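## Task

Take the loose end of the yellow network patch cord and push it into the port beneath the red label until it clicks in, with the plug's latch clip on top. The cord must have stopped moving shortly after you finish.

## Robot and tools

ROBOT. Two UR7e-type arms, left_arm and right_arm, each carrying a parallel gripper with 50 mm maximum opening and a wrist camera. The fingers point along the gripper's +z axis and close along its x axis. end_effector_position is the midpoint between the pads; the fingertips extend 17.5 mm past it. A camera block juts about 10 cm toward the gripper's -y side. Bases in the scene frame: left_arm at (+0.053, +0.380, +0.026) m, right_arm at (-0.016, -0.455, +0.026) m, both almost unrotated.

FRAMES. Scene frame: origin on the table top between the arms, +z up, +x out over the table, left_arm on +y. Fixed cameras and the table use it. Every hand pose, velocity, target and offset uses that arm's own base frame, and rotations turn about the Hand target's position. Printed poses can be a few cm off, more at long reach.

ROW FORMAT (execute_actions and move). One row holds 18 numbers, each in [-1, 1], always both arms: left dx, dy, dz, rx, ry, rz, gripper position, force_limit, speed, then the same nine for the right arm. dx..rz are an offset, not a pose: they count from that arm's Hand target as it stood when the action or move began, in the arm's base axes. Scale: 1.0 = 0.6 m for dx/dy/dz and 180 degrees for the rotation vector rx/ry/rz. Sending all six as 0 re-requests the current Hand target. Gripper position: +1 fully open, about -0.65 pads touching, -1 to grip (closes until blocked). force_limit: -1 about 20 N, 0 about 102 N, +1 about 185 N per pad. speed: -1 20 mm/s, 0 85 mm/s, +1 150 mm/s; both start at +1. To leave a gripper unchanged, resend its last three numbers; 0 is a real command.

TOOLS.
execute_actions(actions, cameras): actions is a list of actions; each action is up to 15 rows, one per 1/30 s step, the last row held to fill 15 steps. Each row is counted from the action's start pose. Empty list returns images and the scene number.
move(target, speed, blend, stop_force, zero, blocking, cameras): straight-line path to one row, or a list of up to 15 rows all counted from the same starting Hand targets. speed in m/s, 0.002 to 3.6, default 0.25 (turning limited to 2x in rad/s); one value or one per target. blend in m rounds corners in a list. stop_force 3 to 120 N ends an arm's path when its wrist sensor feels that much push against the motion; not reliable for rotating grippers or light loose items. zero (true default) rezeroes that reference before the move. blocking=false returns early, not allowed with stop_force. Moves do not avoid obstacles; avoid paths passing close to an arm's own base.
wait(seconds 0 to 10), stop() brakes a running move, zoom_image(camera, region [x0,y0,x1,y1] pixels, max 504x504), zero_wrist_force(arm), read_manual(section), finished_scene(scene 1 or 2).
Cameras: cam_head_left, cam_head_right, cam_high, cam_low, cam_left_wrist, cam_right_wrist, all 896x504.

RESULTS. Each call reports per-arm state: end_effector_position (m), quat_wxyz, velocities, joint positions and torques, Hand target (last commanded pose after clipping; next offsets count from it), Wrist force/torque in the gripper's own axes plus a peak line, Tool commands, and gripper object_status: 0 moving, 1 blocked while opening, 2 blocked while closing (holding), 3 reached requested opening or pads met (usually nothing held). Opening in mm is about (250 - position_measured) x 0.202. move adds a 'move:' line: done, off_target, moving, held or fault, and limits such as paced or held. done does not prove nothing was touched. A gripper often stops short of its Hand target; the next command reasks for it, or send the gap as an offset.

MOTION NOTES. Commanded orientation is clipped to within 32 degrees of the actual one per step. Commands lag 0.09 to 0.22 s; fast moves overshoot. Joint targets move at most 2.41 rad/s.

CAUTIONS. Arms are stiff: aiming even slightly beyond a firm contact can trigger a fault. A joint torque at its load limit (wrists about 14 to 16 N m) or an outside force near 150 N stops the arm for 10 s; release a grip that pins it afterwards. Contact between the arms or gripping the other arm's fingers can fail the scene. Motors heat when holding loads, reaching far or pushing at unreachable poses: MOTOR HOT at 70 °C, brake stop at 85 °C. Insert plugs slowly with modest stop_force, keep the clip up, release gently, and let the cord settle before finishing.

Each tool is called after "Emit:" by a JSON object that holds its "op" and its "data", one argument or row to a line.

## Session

Emit:
{"op": "execute_actions", "data": {
  "actions": []
}}

Emit:
{"op": "zoom_image", "data": {
  "camera": "cam_head_left",
  "region": [310, 240, 530, 400]
}}

Scene clock: 0.00 s.
left_arm: end_effector_position=(+0.1297, -0.0995, +0.2569) position_measured=3 object_status=3 end_effector_quat_wxyz=(-0.018, +0.074, +0.955, +0.287) | right_arm: end_effector_position=(+0.1303, +0.1766, +0.1459) position_measured=3 object_status=3 end_effector_quat_wxyz=(+0.448, +0.735, -0.412, -0.299)
Joint positions: left_arm=[-1.594 -2.159 2.129 -0.956 -1.576 -3.01] | right_arm=[4.143 -1.723 -2.077 -1.991 2.047 3.305]
Joint velocities: within noise
Joint torques (N m): no reading
Wrist force (N): no reading
Wrist torque (N m): no reading
Wrist force, peak (N): no reading
Hand target: left_arm +0.1297, -0.0995, +0.2569; -0.018, +0.074, +0.955, +0.287 | right_arm +0.1303, +0.1766, +0.1459; +0.448, +0.735, -0.412, -0.299
Tool commands: left_gripper/position=+1.0 left_gripper/force_limit=+1.0 left_gripper/speed=+1.0 right_gripper/position=+1.0 right_gripper/force_limit=+1.0 right_gripper/speed=+1.0
camera_calibration:
cam_left_wrist: T_world_to_cam=[[-0.985725, 0.144945, 0.0856528, 0.12792], [0.154483, 0.57641, 0.802425, -0.155399], [0.0669366, 0.804203, -0.590573, 0.351932], [0, 0, 0, 1]] pos_world=[0.126544, -0.211993, 0.321581]
cam_right_wrist: T_world_to_cam=[[0.469177, -0.879908, -0.0750703, 0.115972], [-0.0324276, -0.102116, 0.994244, -0.10782], [-0.882509, -0.464042, -0.0764437, 0.338331], [0, 0, 0, 1]] pos_world=[0.240672, 0.248035, 0.141769]

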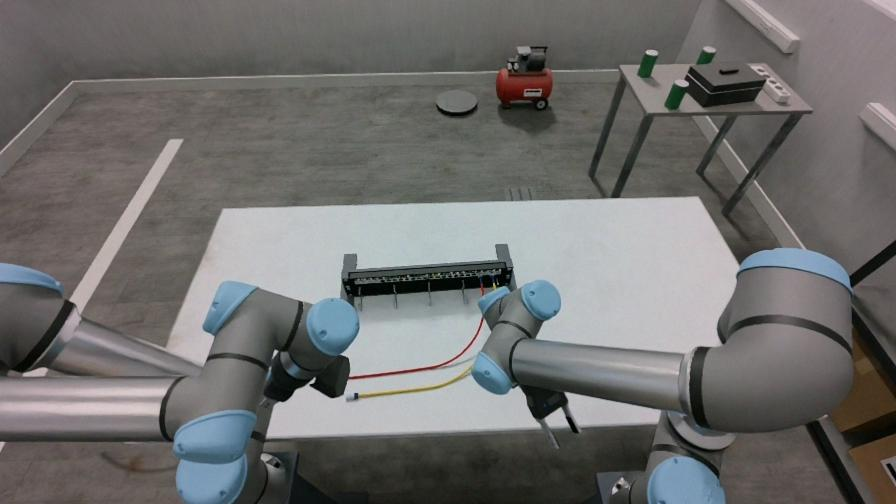

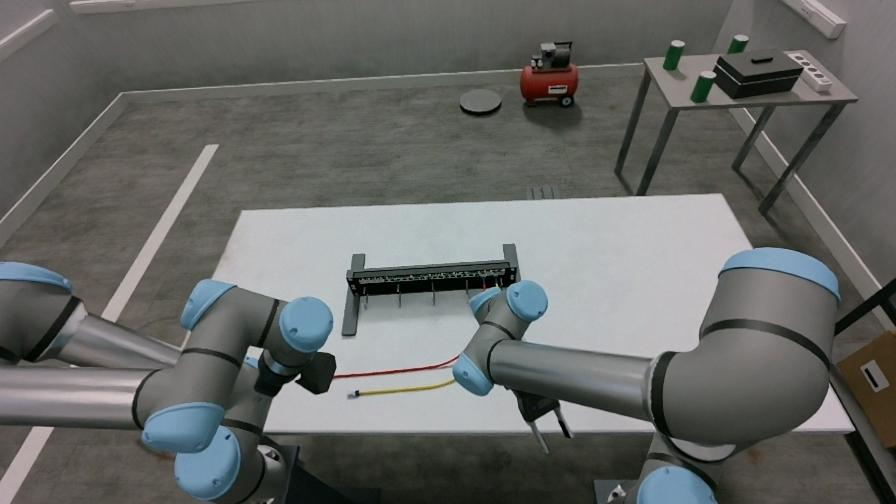

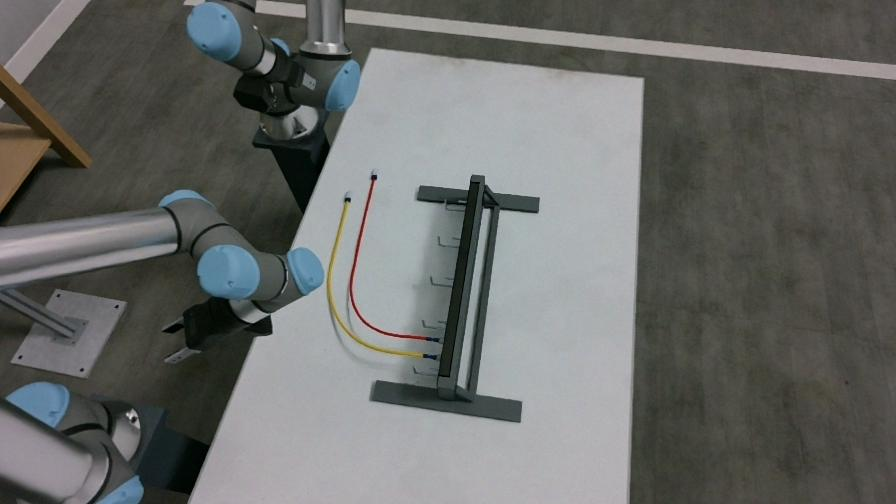

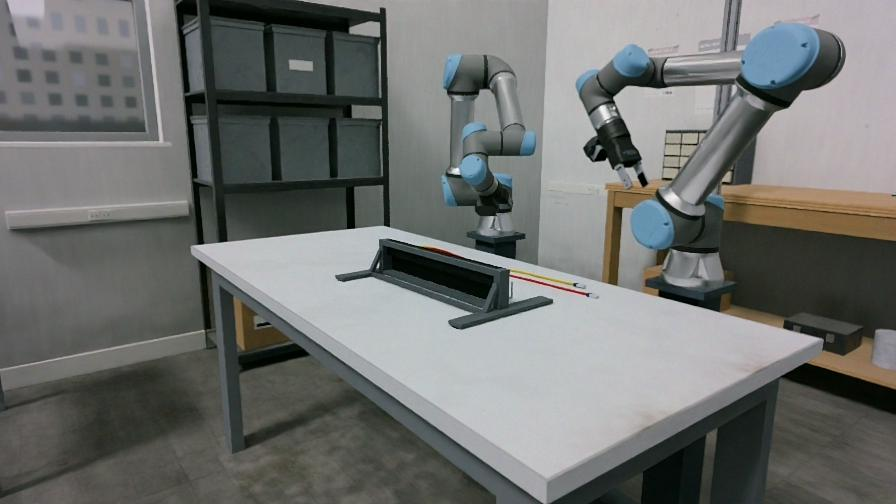

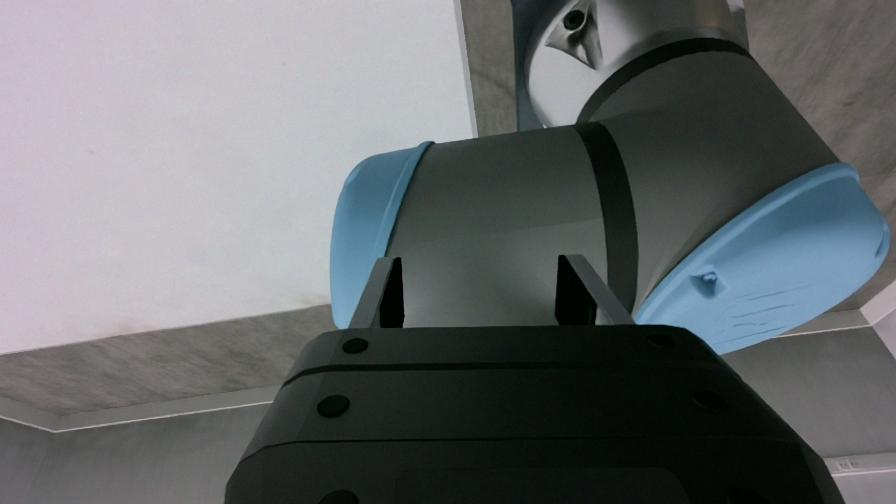

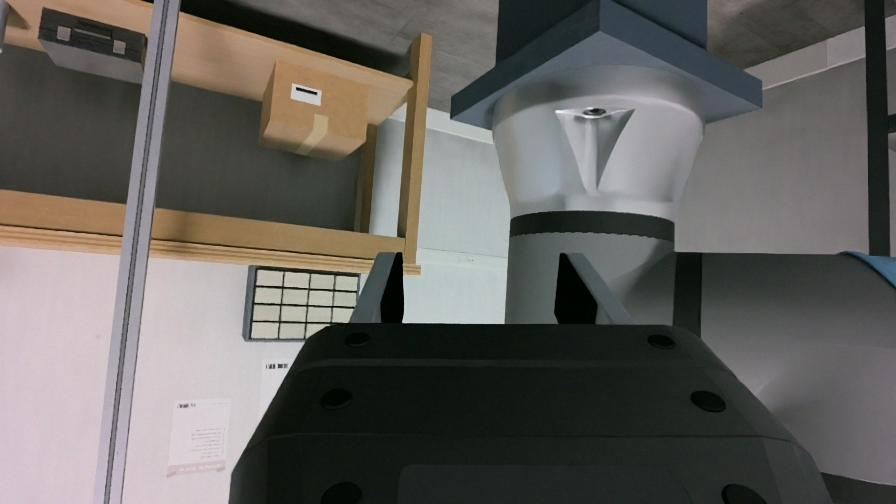

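Scaled by 2.291 from the camera's 896x504 image, which has a finer 1280x720 frame.

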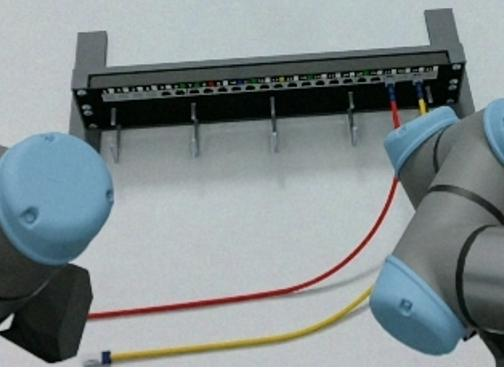

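Emit:
{"op": "zoom_image", "data": {
  "camera": "cam_head_left",
  "region": [340, 255, 520, 305]
}}

Emit:
{"op": "zoom_image", "data": {
  "camera": "cam_head_left",
  "region": [340, 385, 380, 410]
}}

Emit:
{"op": "zoom_image", "data": {
  "camera": "cam_low",
  "region": [560, 270, 610, 310]
}}

Emit:
{"op": "zoom_image", "data": {
  "camera": "cam_high",
  "region": [330, 160, 400, 220]
}}

Scaled by 2.800 from the camera's 896x504 image, which has a finer 1280x720 frame.

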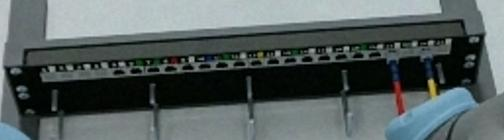

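Scaled by 12.600 from the camera's 896x504 image, which has a finer 1280x720 frame.

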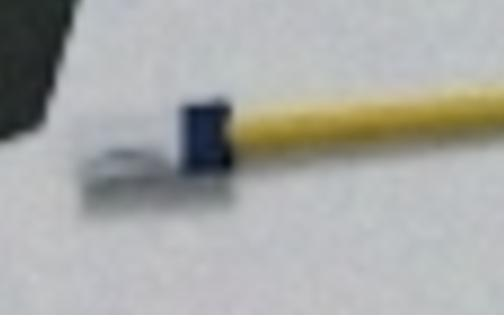

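Scaled by 10.080 from the camera's 896x504 image, which has a finer 1280x720 frame.

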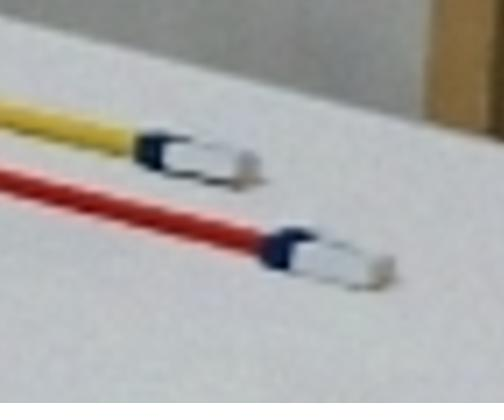

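Scaled by 7.200 from the camera's 896x504 image, which has a finer 1280x720 frame.

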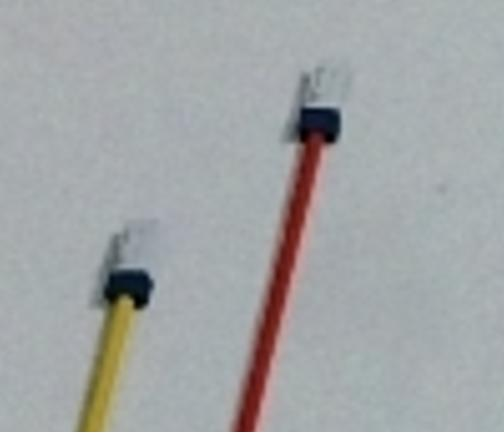

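Emit:
{"op": "move", "data": {
  "target": [0.367,0.415,0.105,-0.151,0.133,-0.437,1,1,1,0,0,0,0,0,0,1,1,1],
  "speed": 0.35
}}

Emit:
{"op": "move", "data": {
  "target": [
    [0,0,0,0,0,0,1,1,1,0.3,0.3,0.2,0.208,0.312,0.513,1,1,1],
    [0,0,0,0,0,0,1,1,1,0.245,0.739,0.023,-0.239,-0.359,-0.588,1,1,1]
  ],
  "speed": 0.35,
  "blend": 0.05,
  "cameras": ["all"]
}}

Scene clock: 32.17 s.
left_arm: end_effector_position=(+0.3499, +0.1495, +0.3199) position_measured=3 object_status=3 end_effector_quat_wxyz=(+0.001, +0.707, +0.708, +0.001) | right_arm: end_effector_position=(+0.1303, +0.1766, +0.1459) position_measured=3 object_status=3 end_effector_quat_wxyz=(+0.448, +0.735, -0.412, -0.299)
Joint positions: left_arm=[0.046 -1.896 1.862 -1.539 -1.571 0.044] | right_arm=[4.143 -1.723 -2.077 -1.991 2.047 3.305]
Joint torques (N m): left_arm=[11.96 0.2 -30.34 -0.39 -2.23 2.6] | right_arm=[0.2 26.27 18.48 -0.4 0.34 0.24]
Wrist force (N): left_arm=[0.0 0.2 -0.3] | right_arm=[-0.2 -0.3 -0.1]
Wrist torque (N m): left_arm=[-0.01 -0.08 0.17] | right_arm=[-0.05 0.03 0.00]
Wrist force, peak (N): left_arm=[3.3 1.7 -0.7] | right_arm=[-0.1 -0.6 0.1]
Hand target: left_arm +0.3499, +0.1495, +0.3199; +0.001, +0.707, +0.708, +0.001 | right_arm +0.1303, +0.1766, +0.1459; +0.448, +0.735, -0.412, -0.299
Off the commanded pose: left_arm 0.000 m, 0 deg | right_arm 0.000 m, 0 deg.
move: done

Scene clock: 38.67 s.
left_arm: end_effector_position=(+0.3499, +0.1495, +0.3199) position_measured=3 object_status=3 end_effector_quat_wxyz=(+0.001, +0.707, +0.708, +0.001) | right_arm: end_effector_position=(+0.2773, +0.6200, +0.1597) position_measured=3 object_status=3 end_effector_quat_wxyz=(+0.000, -0.001, +1.000, -0.001)
Joint positions: left_arm=[0.046 -1.896 1.862 -1.539 -1.571 0.045] | right_arm=[4.489 -2.044 -1.413 -1.256 1.571 -0.225]
Joint torques (N m): left_arm=[10.9 0.39 -30.98 -0.3 -2.36 2.71] | right_arm=[-7.33 40.38 32.87 6.54 2.01 -1.03]
Wrist force (N): left_arm=[0.2 0.2 -0.2] | right_arm=[0.4 -0.6 0.1]
Wrist torque (N m): left_arm=[-0.01 -0.11 0.17] | right_arm=[-0.46 0.00 -0.05]
Wrist force, peak (N): left_arm=[-0.5 0.5 -0.6] | right_arm=[-2.2 -0.7 1.4]
Hand target: left_arm +0.3499, +0.1495, +0.3199; +0.001, +0.707, +0.708, +0.001 | right_arm +0.2773, +0.6200, +0.1597; +0.000, -0.001, +1.000, +0.000
Off the commanded pose: left_arm 0.000 m, 0 deg | right_arm 0.000 m, 0 deg.
move: done
camera_calibration:
cam_left_wrist: T_world_to_cam=[[0.0163164, 0.999867, -0.000404812, -0.147486], [0.935696, -0.0151266, 0.352483, -0.424445], [0.35243, -0.00613006, -0.935818, 0.305854], [0, 0, 0, 1]] pos_world=[0.291765, 0.142921, 0.435774]
cam_right_wrist: T_world_to_cam=[[-0.999885, -0.000132725, -0.0151636, 0.290574], [-0.00541279, 0.937213, 0.348714, -0.620227], [0.0141653, 0.348756, -0.937106, 0.0597822], [0, 0, 0, 1]] pos_world=[0.286337, 0.560474, 0.27671]

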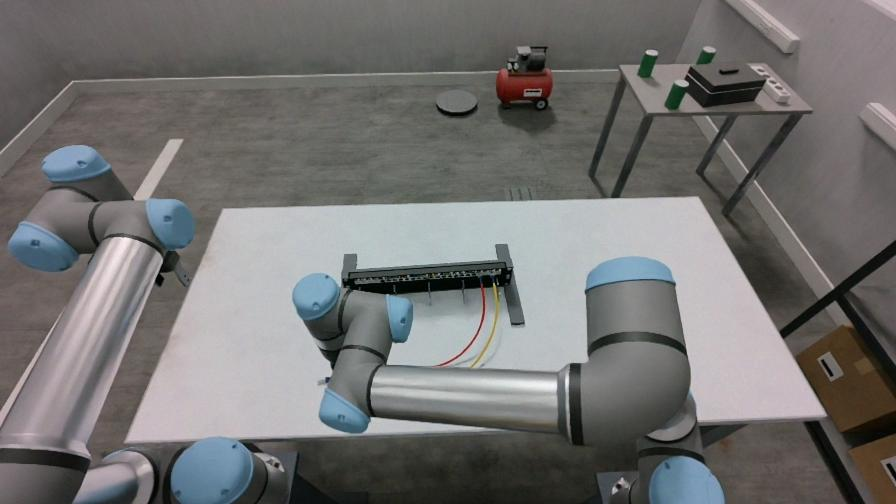

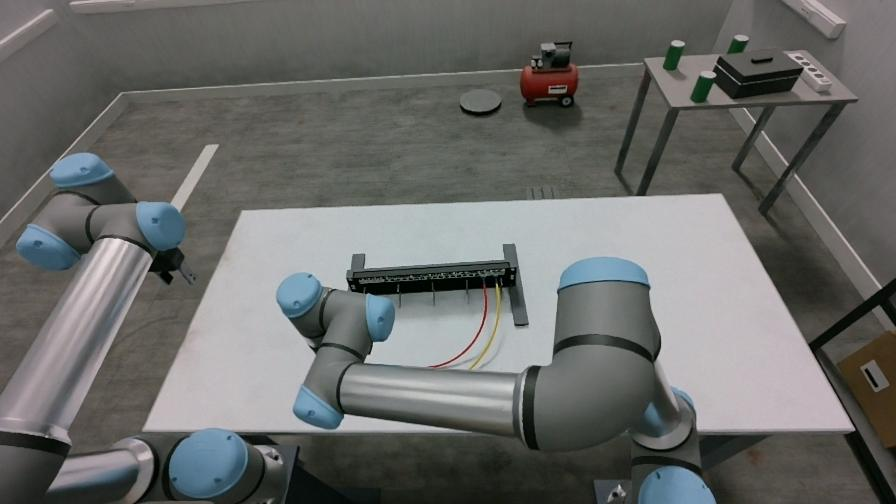

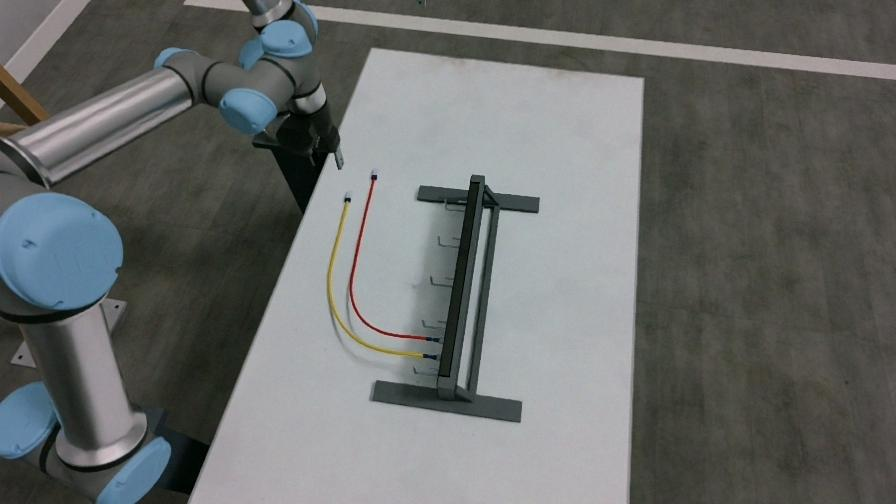

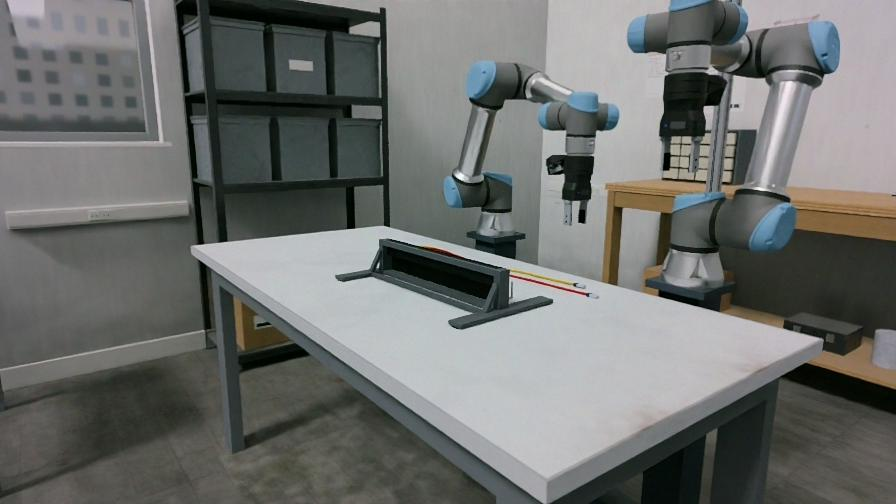

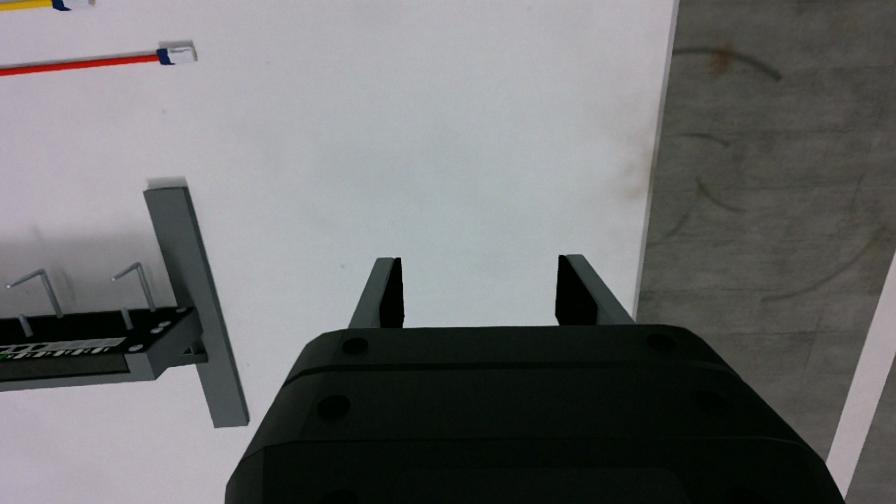

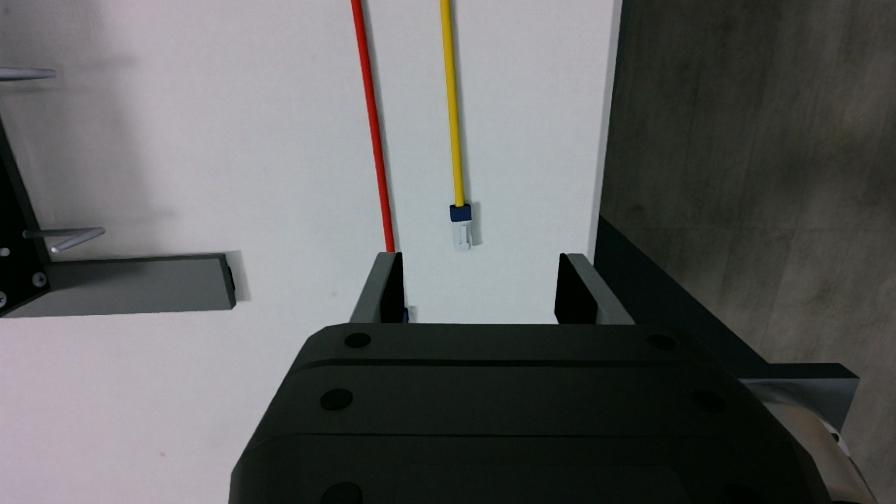

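Emit:
{"op": "zoom_image", "data": {
  "camera": "cam_right_wrist",
  "region": [415, 180, 515, 270]
}}

Emit:
{"op": "zoom_image", "data": {
  "camera": "cam_head_left",
  "region": [340, 255, 440, 305]
}}

Scaled by 5.040 from the camera's 896x504 image, which has a finer 1280x720 frame.

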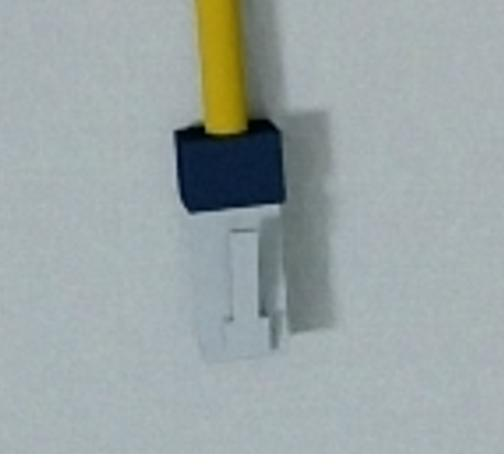

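Scaled by 5.040 from the camera's 896x504 image, which has a finer 1280x720 frame.

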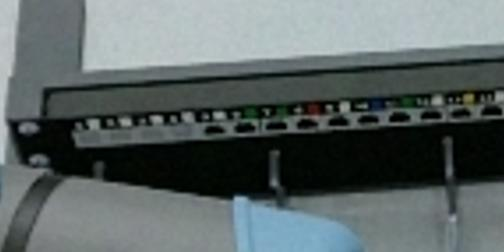

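Emit:
{"op": "move", "data": {
  "target": [
    [0,0,0,0,0,0,1,1,1,0.1,-0.25,0.15,0.27,0.127,-0.27,1,1,1],
    [0,0,0,0,0,0,1,1,1,0.138,-0.45,0.1,0.5406,0.2543,-0.5406,1,1,1]
  ],
  "speed": 0.3,
  "blend": 0.05
}}

Emit:
{"op": "move", "data": {
  "target": [-0.227,-0.5785,-0.2667,0,0,0.5,1,1,1,0,0,0,0,0,0,1,1,1],
  "speed": 0.3,
  "cameras": ["cam_left_wrist","cam_right_wrist"]
}}

Emit:
{"op": "zoom_image", "data": {
  "camera": "cam_left_wrist",
  "region": [400, 100, 540, 220]
}}

Scene clock: 64.03 s.
left_arm: end_effector_position=(+0.3499, +0.1495, +0.3199) position_measured=3 object_status=3 end_effector_quat_wxyz=(+0.001, +0.707, +0.708, +0.001) | right_arm: end_effector_position=(+0.3601, +0.3500, +0.2197) position_measured=3 object_status=3 end_effector_quat_wxyz=(-0.301, +0.639, +0.301, +0.640)
Joint positions: left_arm=[0.046 -1.896 1.862 -1.539 -1.571 0.045] | right_arm=[4.37 -2.184 -2.624 1.667 1.222 1.569]
Joint torques (N m): left_arm=[10.75 0.21 -30.4 -0.31 -2.13 2.56] | right_arm=[6.71 19.74 7.01 5.7 -2.2 1.72]
Wrist force (N): left_arm=[0.3 0.3 -0.5] | right_arm=[-0.3 1.4 -0.4]
Wrist torque (N m): left_arm=[0.00 -0.13 0.17] | right_arm=[-0.10 -0.51 -0.25]
Wrist force, peak (N): left_arm=[0.4 0.5 -0.7] | right_arm=[0.9 -1.6 -0.1]
Hand target: left_arm +0.3499, +0.1495, +0.3199; +0.001, +0.707, +0.708, +0.001 | right_arm +0.3601, +0.3500, +0.2197; -0.301, +0.639, +0.301, +0.640
Off the commanded pose: left_arm 0.000 m, 0 deg | right_arm 0.000 m, 0 deg.
move: done

Scene clock: 67.53 s.
left_arm: end_effector_position=(+0.2138, -0.1976, +0.1599) position_measured=3 object_status=3 end_effector_quat_wxyz=(+0.000, -0.001, +1.000, +0.001) | right_arm: end_effector_position=(+0.3601, +0.3500, +0.2197) position_measured=3 object_status=3 end_effector_quat_wxyz=(-0.301, +0.639, +0.301, +0.640)
Joint positions: left_arm=[-1.223 -2.108 2.388 -1.849 -1.57 -2.794] | right_arm=[4.371 -2.184 -2.624 1.668 1.221 1.569]
Joint torques (N m): left_arm=[-11.94 10.59 -16.35 -5.56 1.92 -2.57] | right_arm=[6.91 19.51 6.82 5.71 -2.07 1.66]
Wrist force (N): left_arm=[-0.1 -0.2 -0.4] | right_arm=[-0.6 1.5 -0.5]
Wrist torque (N m): left_arm=[-0.07 -0.06 0.23] | right_arm=[-0.08 -0.46 -0.25]
Wrist force, peak (N): left_arm=[0.8 0.7 -0.9] | right_arm=[-0.8 1.4 -0.7]
Hand target: left_arm +0.2137, -0.1976, +0.1599; +0.000, -0.001, +1.000, +0.001 | right_arm +0.3601, +0.3500, +0.2197; -0.301, +0.639, +0.301, +0.640
Off the commanded pose: left_arm 0.000 m, 0 deg | right_arm 0.000 m, 0 deg.
move: done
camera_calibration:
cam_left_wrist: T_world_to_cam=[[-0.999862, 0.0165963, -0.000302126, 0.224678], [0.0154252, 0.935723, 0.352397, 0.138715], [0.00613118, 0.352344, -0.935851, 0.346838], [0, 0, 0, 1]] pos_world=[0.220381, -0.255734, 0.275774]
cam_right_wrist: T_world_to_cam=[[0.00952426, 0.0110385, 0.999894, -0.216213], [0.498931, -0.866628, 0.00481486, 0.137575], [0.866589, 0.498832, -0.0137615, -0.35352], [0, 0, 0, 1]] pos_world=[0.239776, 0.29796, 0.210662]
Images, in order (width x height): cam_left_wrist 896x504, cam_right_wrist 896x504.

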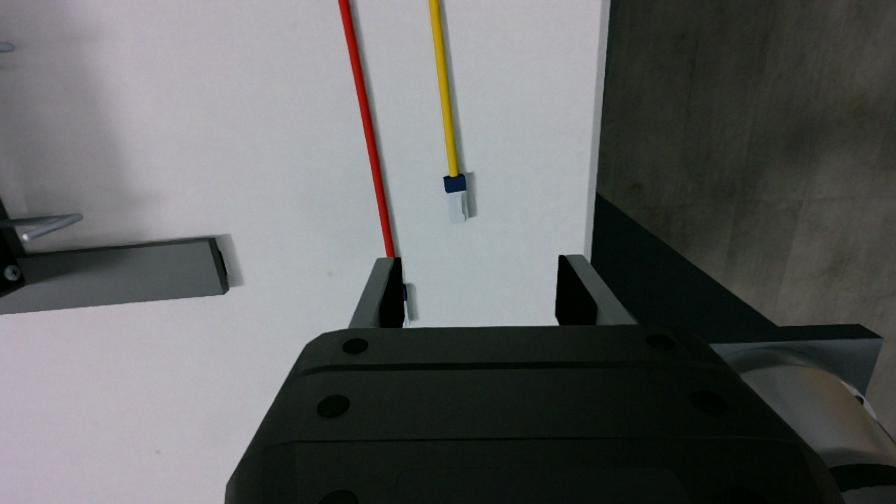

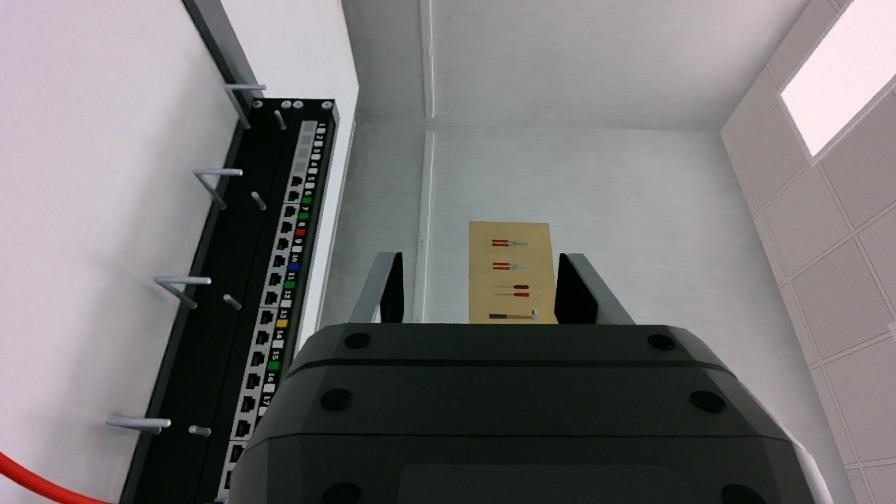

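Scaled by 3.600 from the camera's 896x504 image, which has a finer 1280x720 frame.

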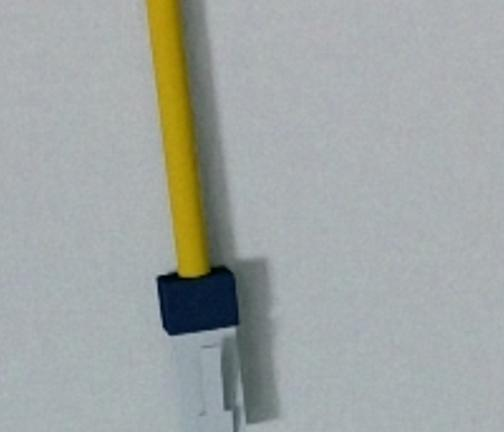

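Emit:
{"op": "move", "data": {
  "target": [
    [0.0072,-0.0037,-0.2,0,0,0.0222,1,1,1,0,0,0,0,0,0,1,1,1],
    [0.0072,-0.0037,-0.282,0,0,0.0222,1,1,1,0,0,0,0,0,0,1,1,1]
  ],
  "speed": [0.2,0.03],
  "stop_force": 8,
  "cameras": ["cam_left_wrist"]
}}

Emit:
{"op": "zoom_image", "data": {
  "camera": "cam_right_wrist",
  "region": [220, 80, 360, 330]
}}

Scene clock: 79.80 s.
left_arm: end_effector_position=(+0.2180, -0.1997, -0.0073) position_measured=3 object_status=3 end_effector_quat_wxyz=(+0.000, -0.036, +0.999, +0.001) | right_arm: end_effector_position=(+0.3601, +0.3500, +0.2197) position_measured=3 object_status=3 end_effector_quat_wxyz=(-0.301, +0.639, +0.301, +0.640)
Joint positions: left_arm=[-1.21 -1.669 2.686 -2.584 -1.57 -2.852] | right_arm=[4.371 -2.184 -2.624 1.668 1.221 1.569]
Joint torques (N m): left_arm=[-4.13 -24.1 -19.85 -0.52 -0.59 -0.37] | right_arm=[6.45 19.97 6.32 5.66 -2.13 1.59]
Wrist force (N): left_arm=[-0.1 0.2 -0.8] | right_arm=[-0.3 1.3 -0.5]
Wrist torque (N m): left_arm=[-0.04 -0.07 0.21] | right_arm=[-0.11 -0.51 -0.26]
Wrist force, peak (N): left_arm=[8.5 11.1 -46.4] | right_arm=[-0.6 1.5 -0.7]
Hand target: left_arm +0.2180, -0.1997, -0.0073; +0.000, -0.036, +0.999, +0.001 (not the last commanded pose) | right_arm +0.3601, +0.3500, +0.2197; -0.301, +0.639, +0.301, +0.640
Off the commanded pose: left_arm 0.002 m, 0 deg | right_arm 0.000 m, 0 deg.
move: contact (left_arm); path passed 1 of 2 targets
camera_calibration:
cam_left_wrist: T_world_to_cam=[[-0.998572, -0.0534256, -0.000355701, 0.214519], [-0.0501135, 0.934318, 0.352901, 0.213553], [-0.0185216, 0.352415, -0.935661, 0.196399], [0, 0, 0, 1]] pos_world=[0.228552, -0.257279, 0.108476]
Images, in order (width x height): cam_left_wrist 896x504.

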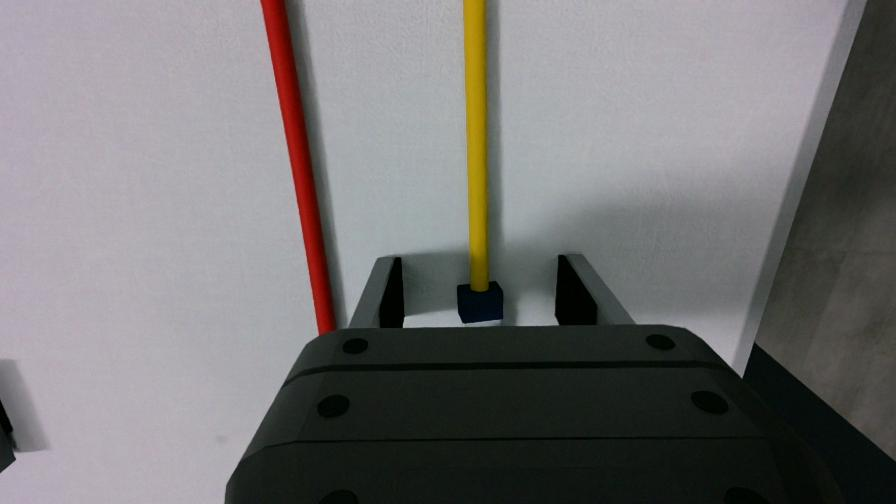

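This scene's latest camera images include none from cam_right_wrist. They are from: cam_left_wrist. cam_right_wrist's image comes with the result of a call that names it in "cameras".

Emit:
{"op": "move", "data": {
  "target": [
    [0,0,0.0018,0,0,0,1,1,1,0,0,0,0,0,0,1,1,1],
    [0,0,0.0018,0,0,0,-1,-0.2,-0.5,0,0,0,0,0,0,1,1,1]
  ],
  "speed": 0.03
}}

Emit:
{"op": "move", "data": {
  "target": [0,0,0.25,0,0,0,-1,-0.2,-0.5,0,0,0,0,0,0,1,1,1],
  "speed": 0.08,
  "cameras": ["cam_left_wrist","cam_right_wrist","cam_low","cam_high"]
}}

Emit:
{"op": "zoom_image", "data": {
  "camera": "cam_right_wrist",
  "region": [220, 80, 360, 330]
}}

Emit:
{"op": "zoom_image", "data": {
  "camera": "cam_low",
  "region": [540, 150, 640, 270]
}}

Scene clock: 87.97 s.
left_arm: end_effector_position=(+0.2180, -0.1997, -0.0063) position_measured=196 object_status=2 end_effector_quat_wxyz=(+0.000, -0.036, +0.999, +0.001) | right_arm: end_effector_position=(+0.3601, +0.3500, +0.2197) position_measured=3 object_status=3 end_effector_quat_wxyz=(-0.301, +0.639, +0.301, +0.640)
Joint positions: left_arm=[-1.21 -1.674 2.684 -2.578 -1.57 -2.852] | right_arm=[4.371 -2.184 -2.624 1.668 1.221 1.569]
Joint torques (N m): left_arm=[-6.64 -24.27 -20.33 -0.52 1.7 -2.1] | right_arm=[5.77 19.89 6.82 5.52 -2.1 1.49]
Wrist force (N): left_arm=[-0.1 0.2 -0.5] | right_arm=[-0.6 1.2 -0.7]
Wrist torque (N m): left_arm=[-0.03 -0.06 0.21] | right_arm=[-0.12 -0.46 -0.25]
Wrist force, peak (N): left_arm=[0.2 0.1 -1.2] | right_arm=[-0.8 1.5 -0.3]
Hand target: left_arm +0.2180, -0.1997, -0.0063; +0.000, -0.036, +0.999, +0.001 | right_arm +0.3601, +0.3500, +0.2197; -0.301, +0.639, +0.301, +0.640
Off the commanded pose: left_arm 0.000 m, 0 deg | right_arm 0.000 m, 0 deg.
move: done

Scene clock: 90.47 s.
left_arm: end_effector_position=(+0.2180, -0.1997, +0.1436) position_measured=196 object_status=2 end_effector_quat_wxyz=(+0.000, -0.036, +0.999, +0.001) | right_arm: end_effector_position=(+0.3601, +0.3500, +0.2197) position_measured=3 object_status=3 end_effector_quat_wxyz=(-0.301, +0.639, +0.301, +0.640)
Joint positions: left_arm=[-1.21 -2.073 2.416 -1.912 -1.57 -2.852] | right_arm=[4.371 -2.184 -2.624 1.668 1.221 1.569]
Joint torques (N m): left_arm=[-11.52 -15.68 -29.63 -0.19 1.69 -2.12] | right_arm=[6.62 19.97 6.46 5.54 -2.03 1.43]
Wrist force (N): left_arm=[0.1 0.1 -0.6] | right_arm=[-0.3 1.2 -0.3]
Wrist torque (N m): left_arm=[-0.05 -0.09 0.22] | right_arm=[-0.13 -0.51 -0.26]
Wrist force, peak (N): left_arm=[0.1 0.2 -1.3] | right_arm=[-0.5 1.5 -0.6]
Hand target: left_arm +0.2180, -0.1997, +0.1437; +0.000, -0.036, +0.999, +0.001 | right_arm +0.3601, +0.3500, +0.2197; -0.301, +0.639, +0.301, +0.640
Off the commanded pose: left_arm 0.000 m, 0 deg | right_arm 0.000 m, 0 deg.
move: done
camera_calibration:
cam_left_wrist: T_world_to_cam=[[-0.998577, -0.0533322, -0.000320685, 0.214589], [-0.0500138, 0.934323, 0.352902, 0.160243], [-0.0185214, 0.352415, -0.93566, 0.337684], [0, 0, 0, 1]] pos_world=[0.228552, -0.257279, 0.259476]
cam_right_wrist: T_world_to_cam=[[0.00952426, 0.0110385, 0.999894, -0.216213], [0.498931, -0.866628, 0.00481486, 0.137575], [0.866589, 0.498832, -0.0137615, -0.35352], [0, 0, 0, 1]] pos_world=[0.239776, 0.29796, 0.210662]
Images, in order (width x height): cam_high 896x504, cam_low 896x504, cam_left_wrist 896x504, cam_right_wrist 896x504.

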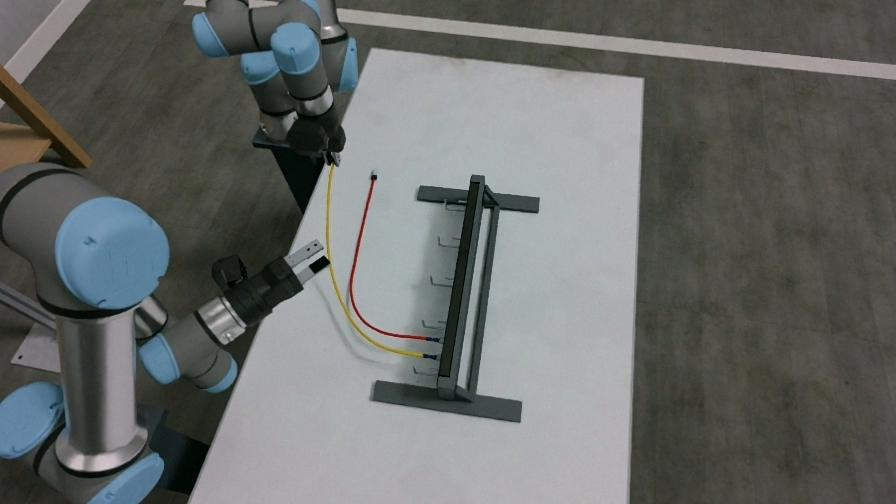

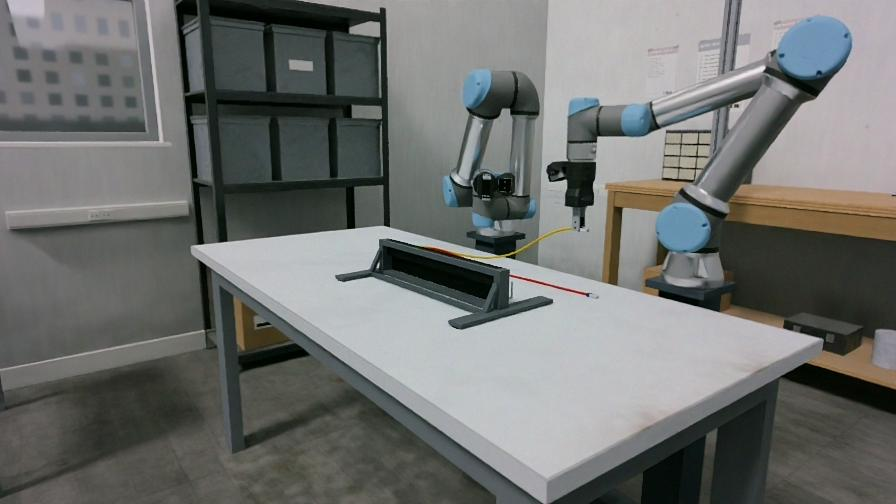

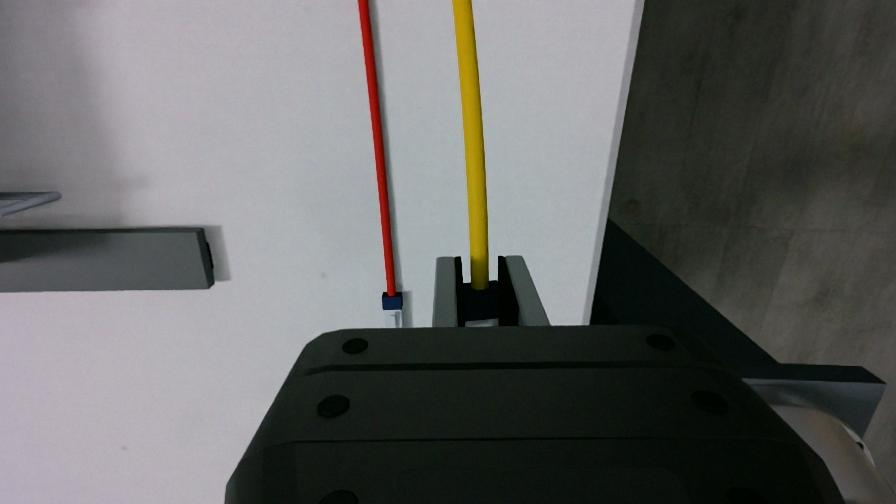

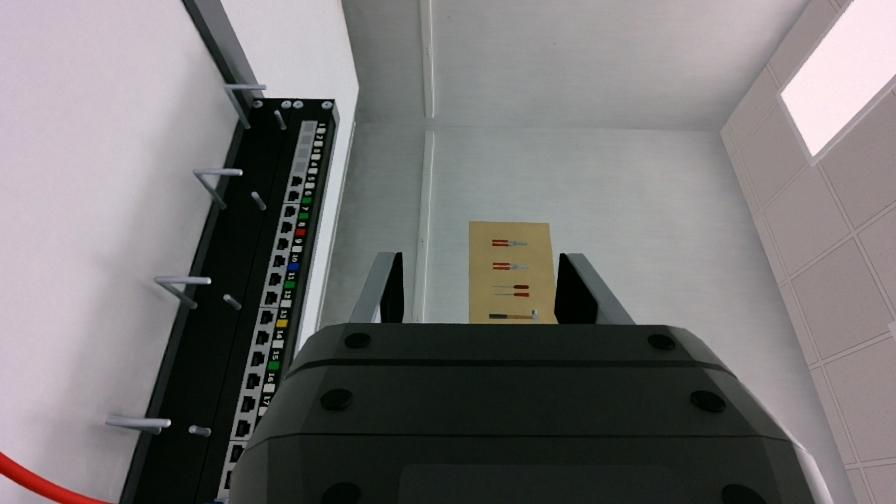

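Scaled by 2.016 from the camera's 896x504 image, which has a finer 1280x720 frame.

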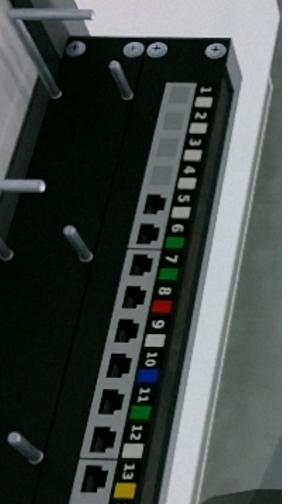

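Scaled by 4.200 from the camera's 896x504 image, which has a finer 1280x720 frame.

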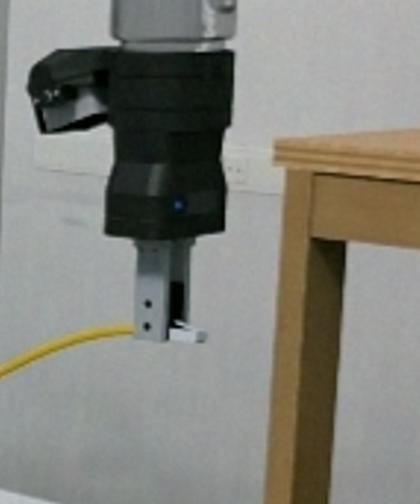

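Emit:
{"op": "move", "data": {
  "target": [0.4017,-0.1855,-0.039,0,0,-0.5122,-1,-0.2,-0.5,0,0.08,0,0,0,0,1,1,1],
  "speed": 0.15,
  "cameras": ["cam_left_wrist","cam_right_wrist","cam_high"]
}}

Emit:
{"op": "zoom_image", "data": {
  "camera": "cam_right_wrist",
  "region": [240, 180, 400, 320]
}}

Scene clock: 109.17 s.
left_arm: end_effector_position=(+0.4589, -0.3110, +0.1204) position_measured=196 object_status=2 end_effector_quat_wxyz=(+0.001, +0.695, +0.719, +0.001) | right_arm: end_effector_position=(+0.3601, +0.3980, +0.2197) position_measured=3 object_status=3 end_effector_quat_wxyz=(-0.301, +0.639, +0.301, +0.640)
Joint positions: left_arm=[-0.839 -1.337 1.862 -2.098 -1.569 -0.872] | right_arm=[4.435 -2.177 -2.53 1.566 1.157 1.569]
Joint torques (N m): left_arm=[10.9 -24.41 -27.5 -0.34 -1.72 2.9] | right_arm=[6.38 36.32 9.21 -0.36 -2.18 -0.14]
Wrist force (N): left_arm=[-0.2 0.1 -0.3] | right_arm=[-0.7 1.1 -0.6]
Wrist torque (N m): left_arm=[-0.05 -0.04 0.17] | right_arm=[-0.13 -0.45 -0.25]
Wrist force, peak (N): left_arm=[0.7 -0.1 -1.1] | right_arm=[-0.5 1.6 -0.7]
Hand target: left_arm +0.4590, -0.3110, +0.1203; +0.001, +0.695, +0.719, +0.001 | right_arm +0.3601, +0.3980, +0.2197; -0.301, +0.639, +0.301, +0.640
Off the commanded pose: left_arm 0.000 m, 0 deg | right_arm 0.000 m, 0 deg.
move: done
camera_calibration:
cam_left_wrist: T_world_to_cam=[[-0.0154252, 0.999881, -0.000323366, 0.325653], [0.935537, 0.0145467, 0.35293, -0.45386], [0.352893, 0.00514149, -0.93565, 0.0811094], [0, 0, 0, 1]] pos_world=[0.401003, -0.319429, 0.236176]
cam_right_wrist: T_world_to_cam=[[0.00952426, 0.0110385, 0.999894, -0.216743], [0.498931, -0.866628, 0.00481486, 0.179173], [0.866589, 0.498832, -0.0137615, -0.377464], [0, 0, 0, 1]] pos_world=[0.239776, 0.34596, 0.210662]
Images, in order (width x height): cam_high 896x504, cam_left_wrist 896x504, cam_right_wrist 896x504.

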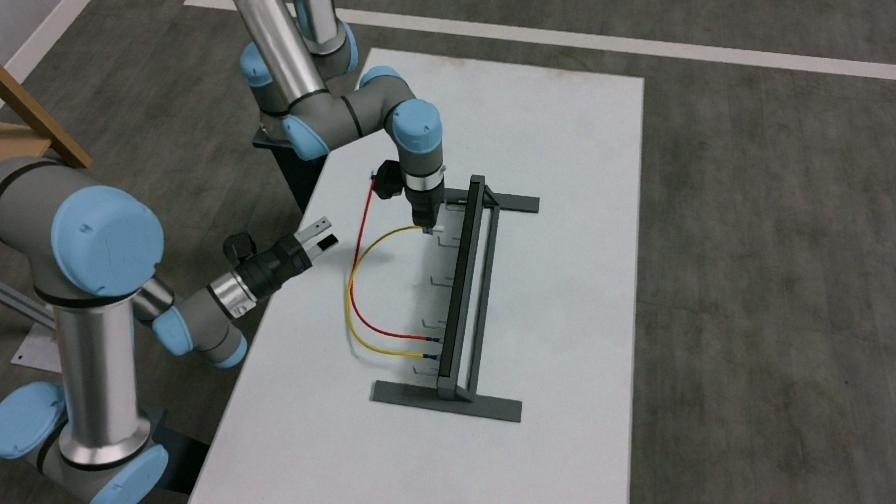

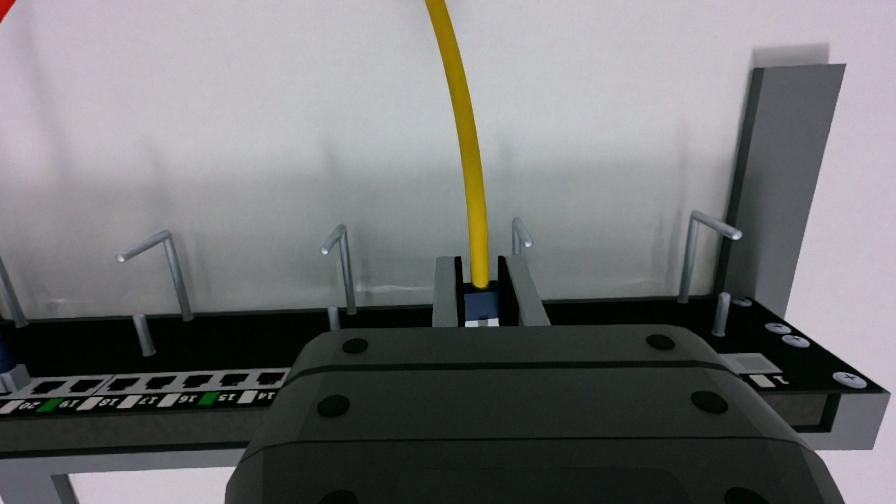

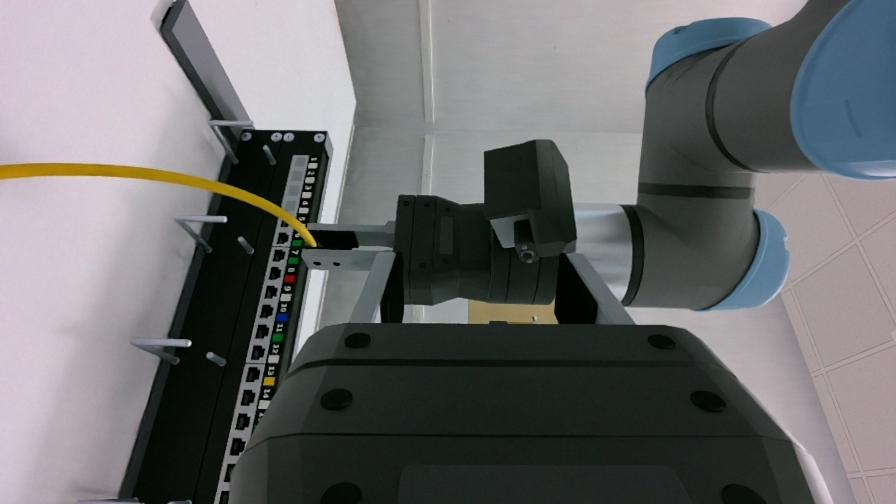

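Scaled by 3.150 from the camera's 896x504 image, which has a finer 1280x720 frame.

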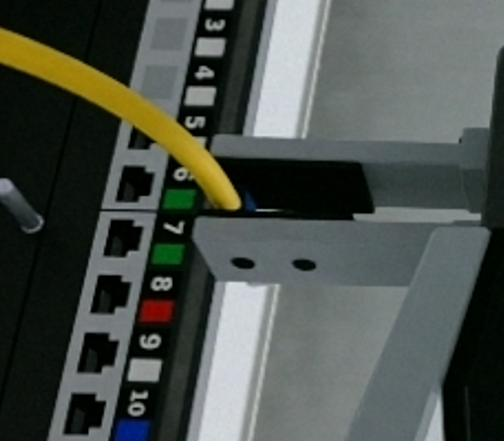

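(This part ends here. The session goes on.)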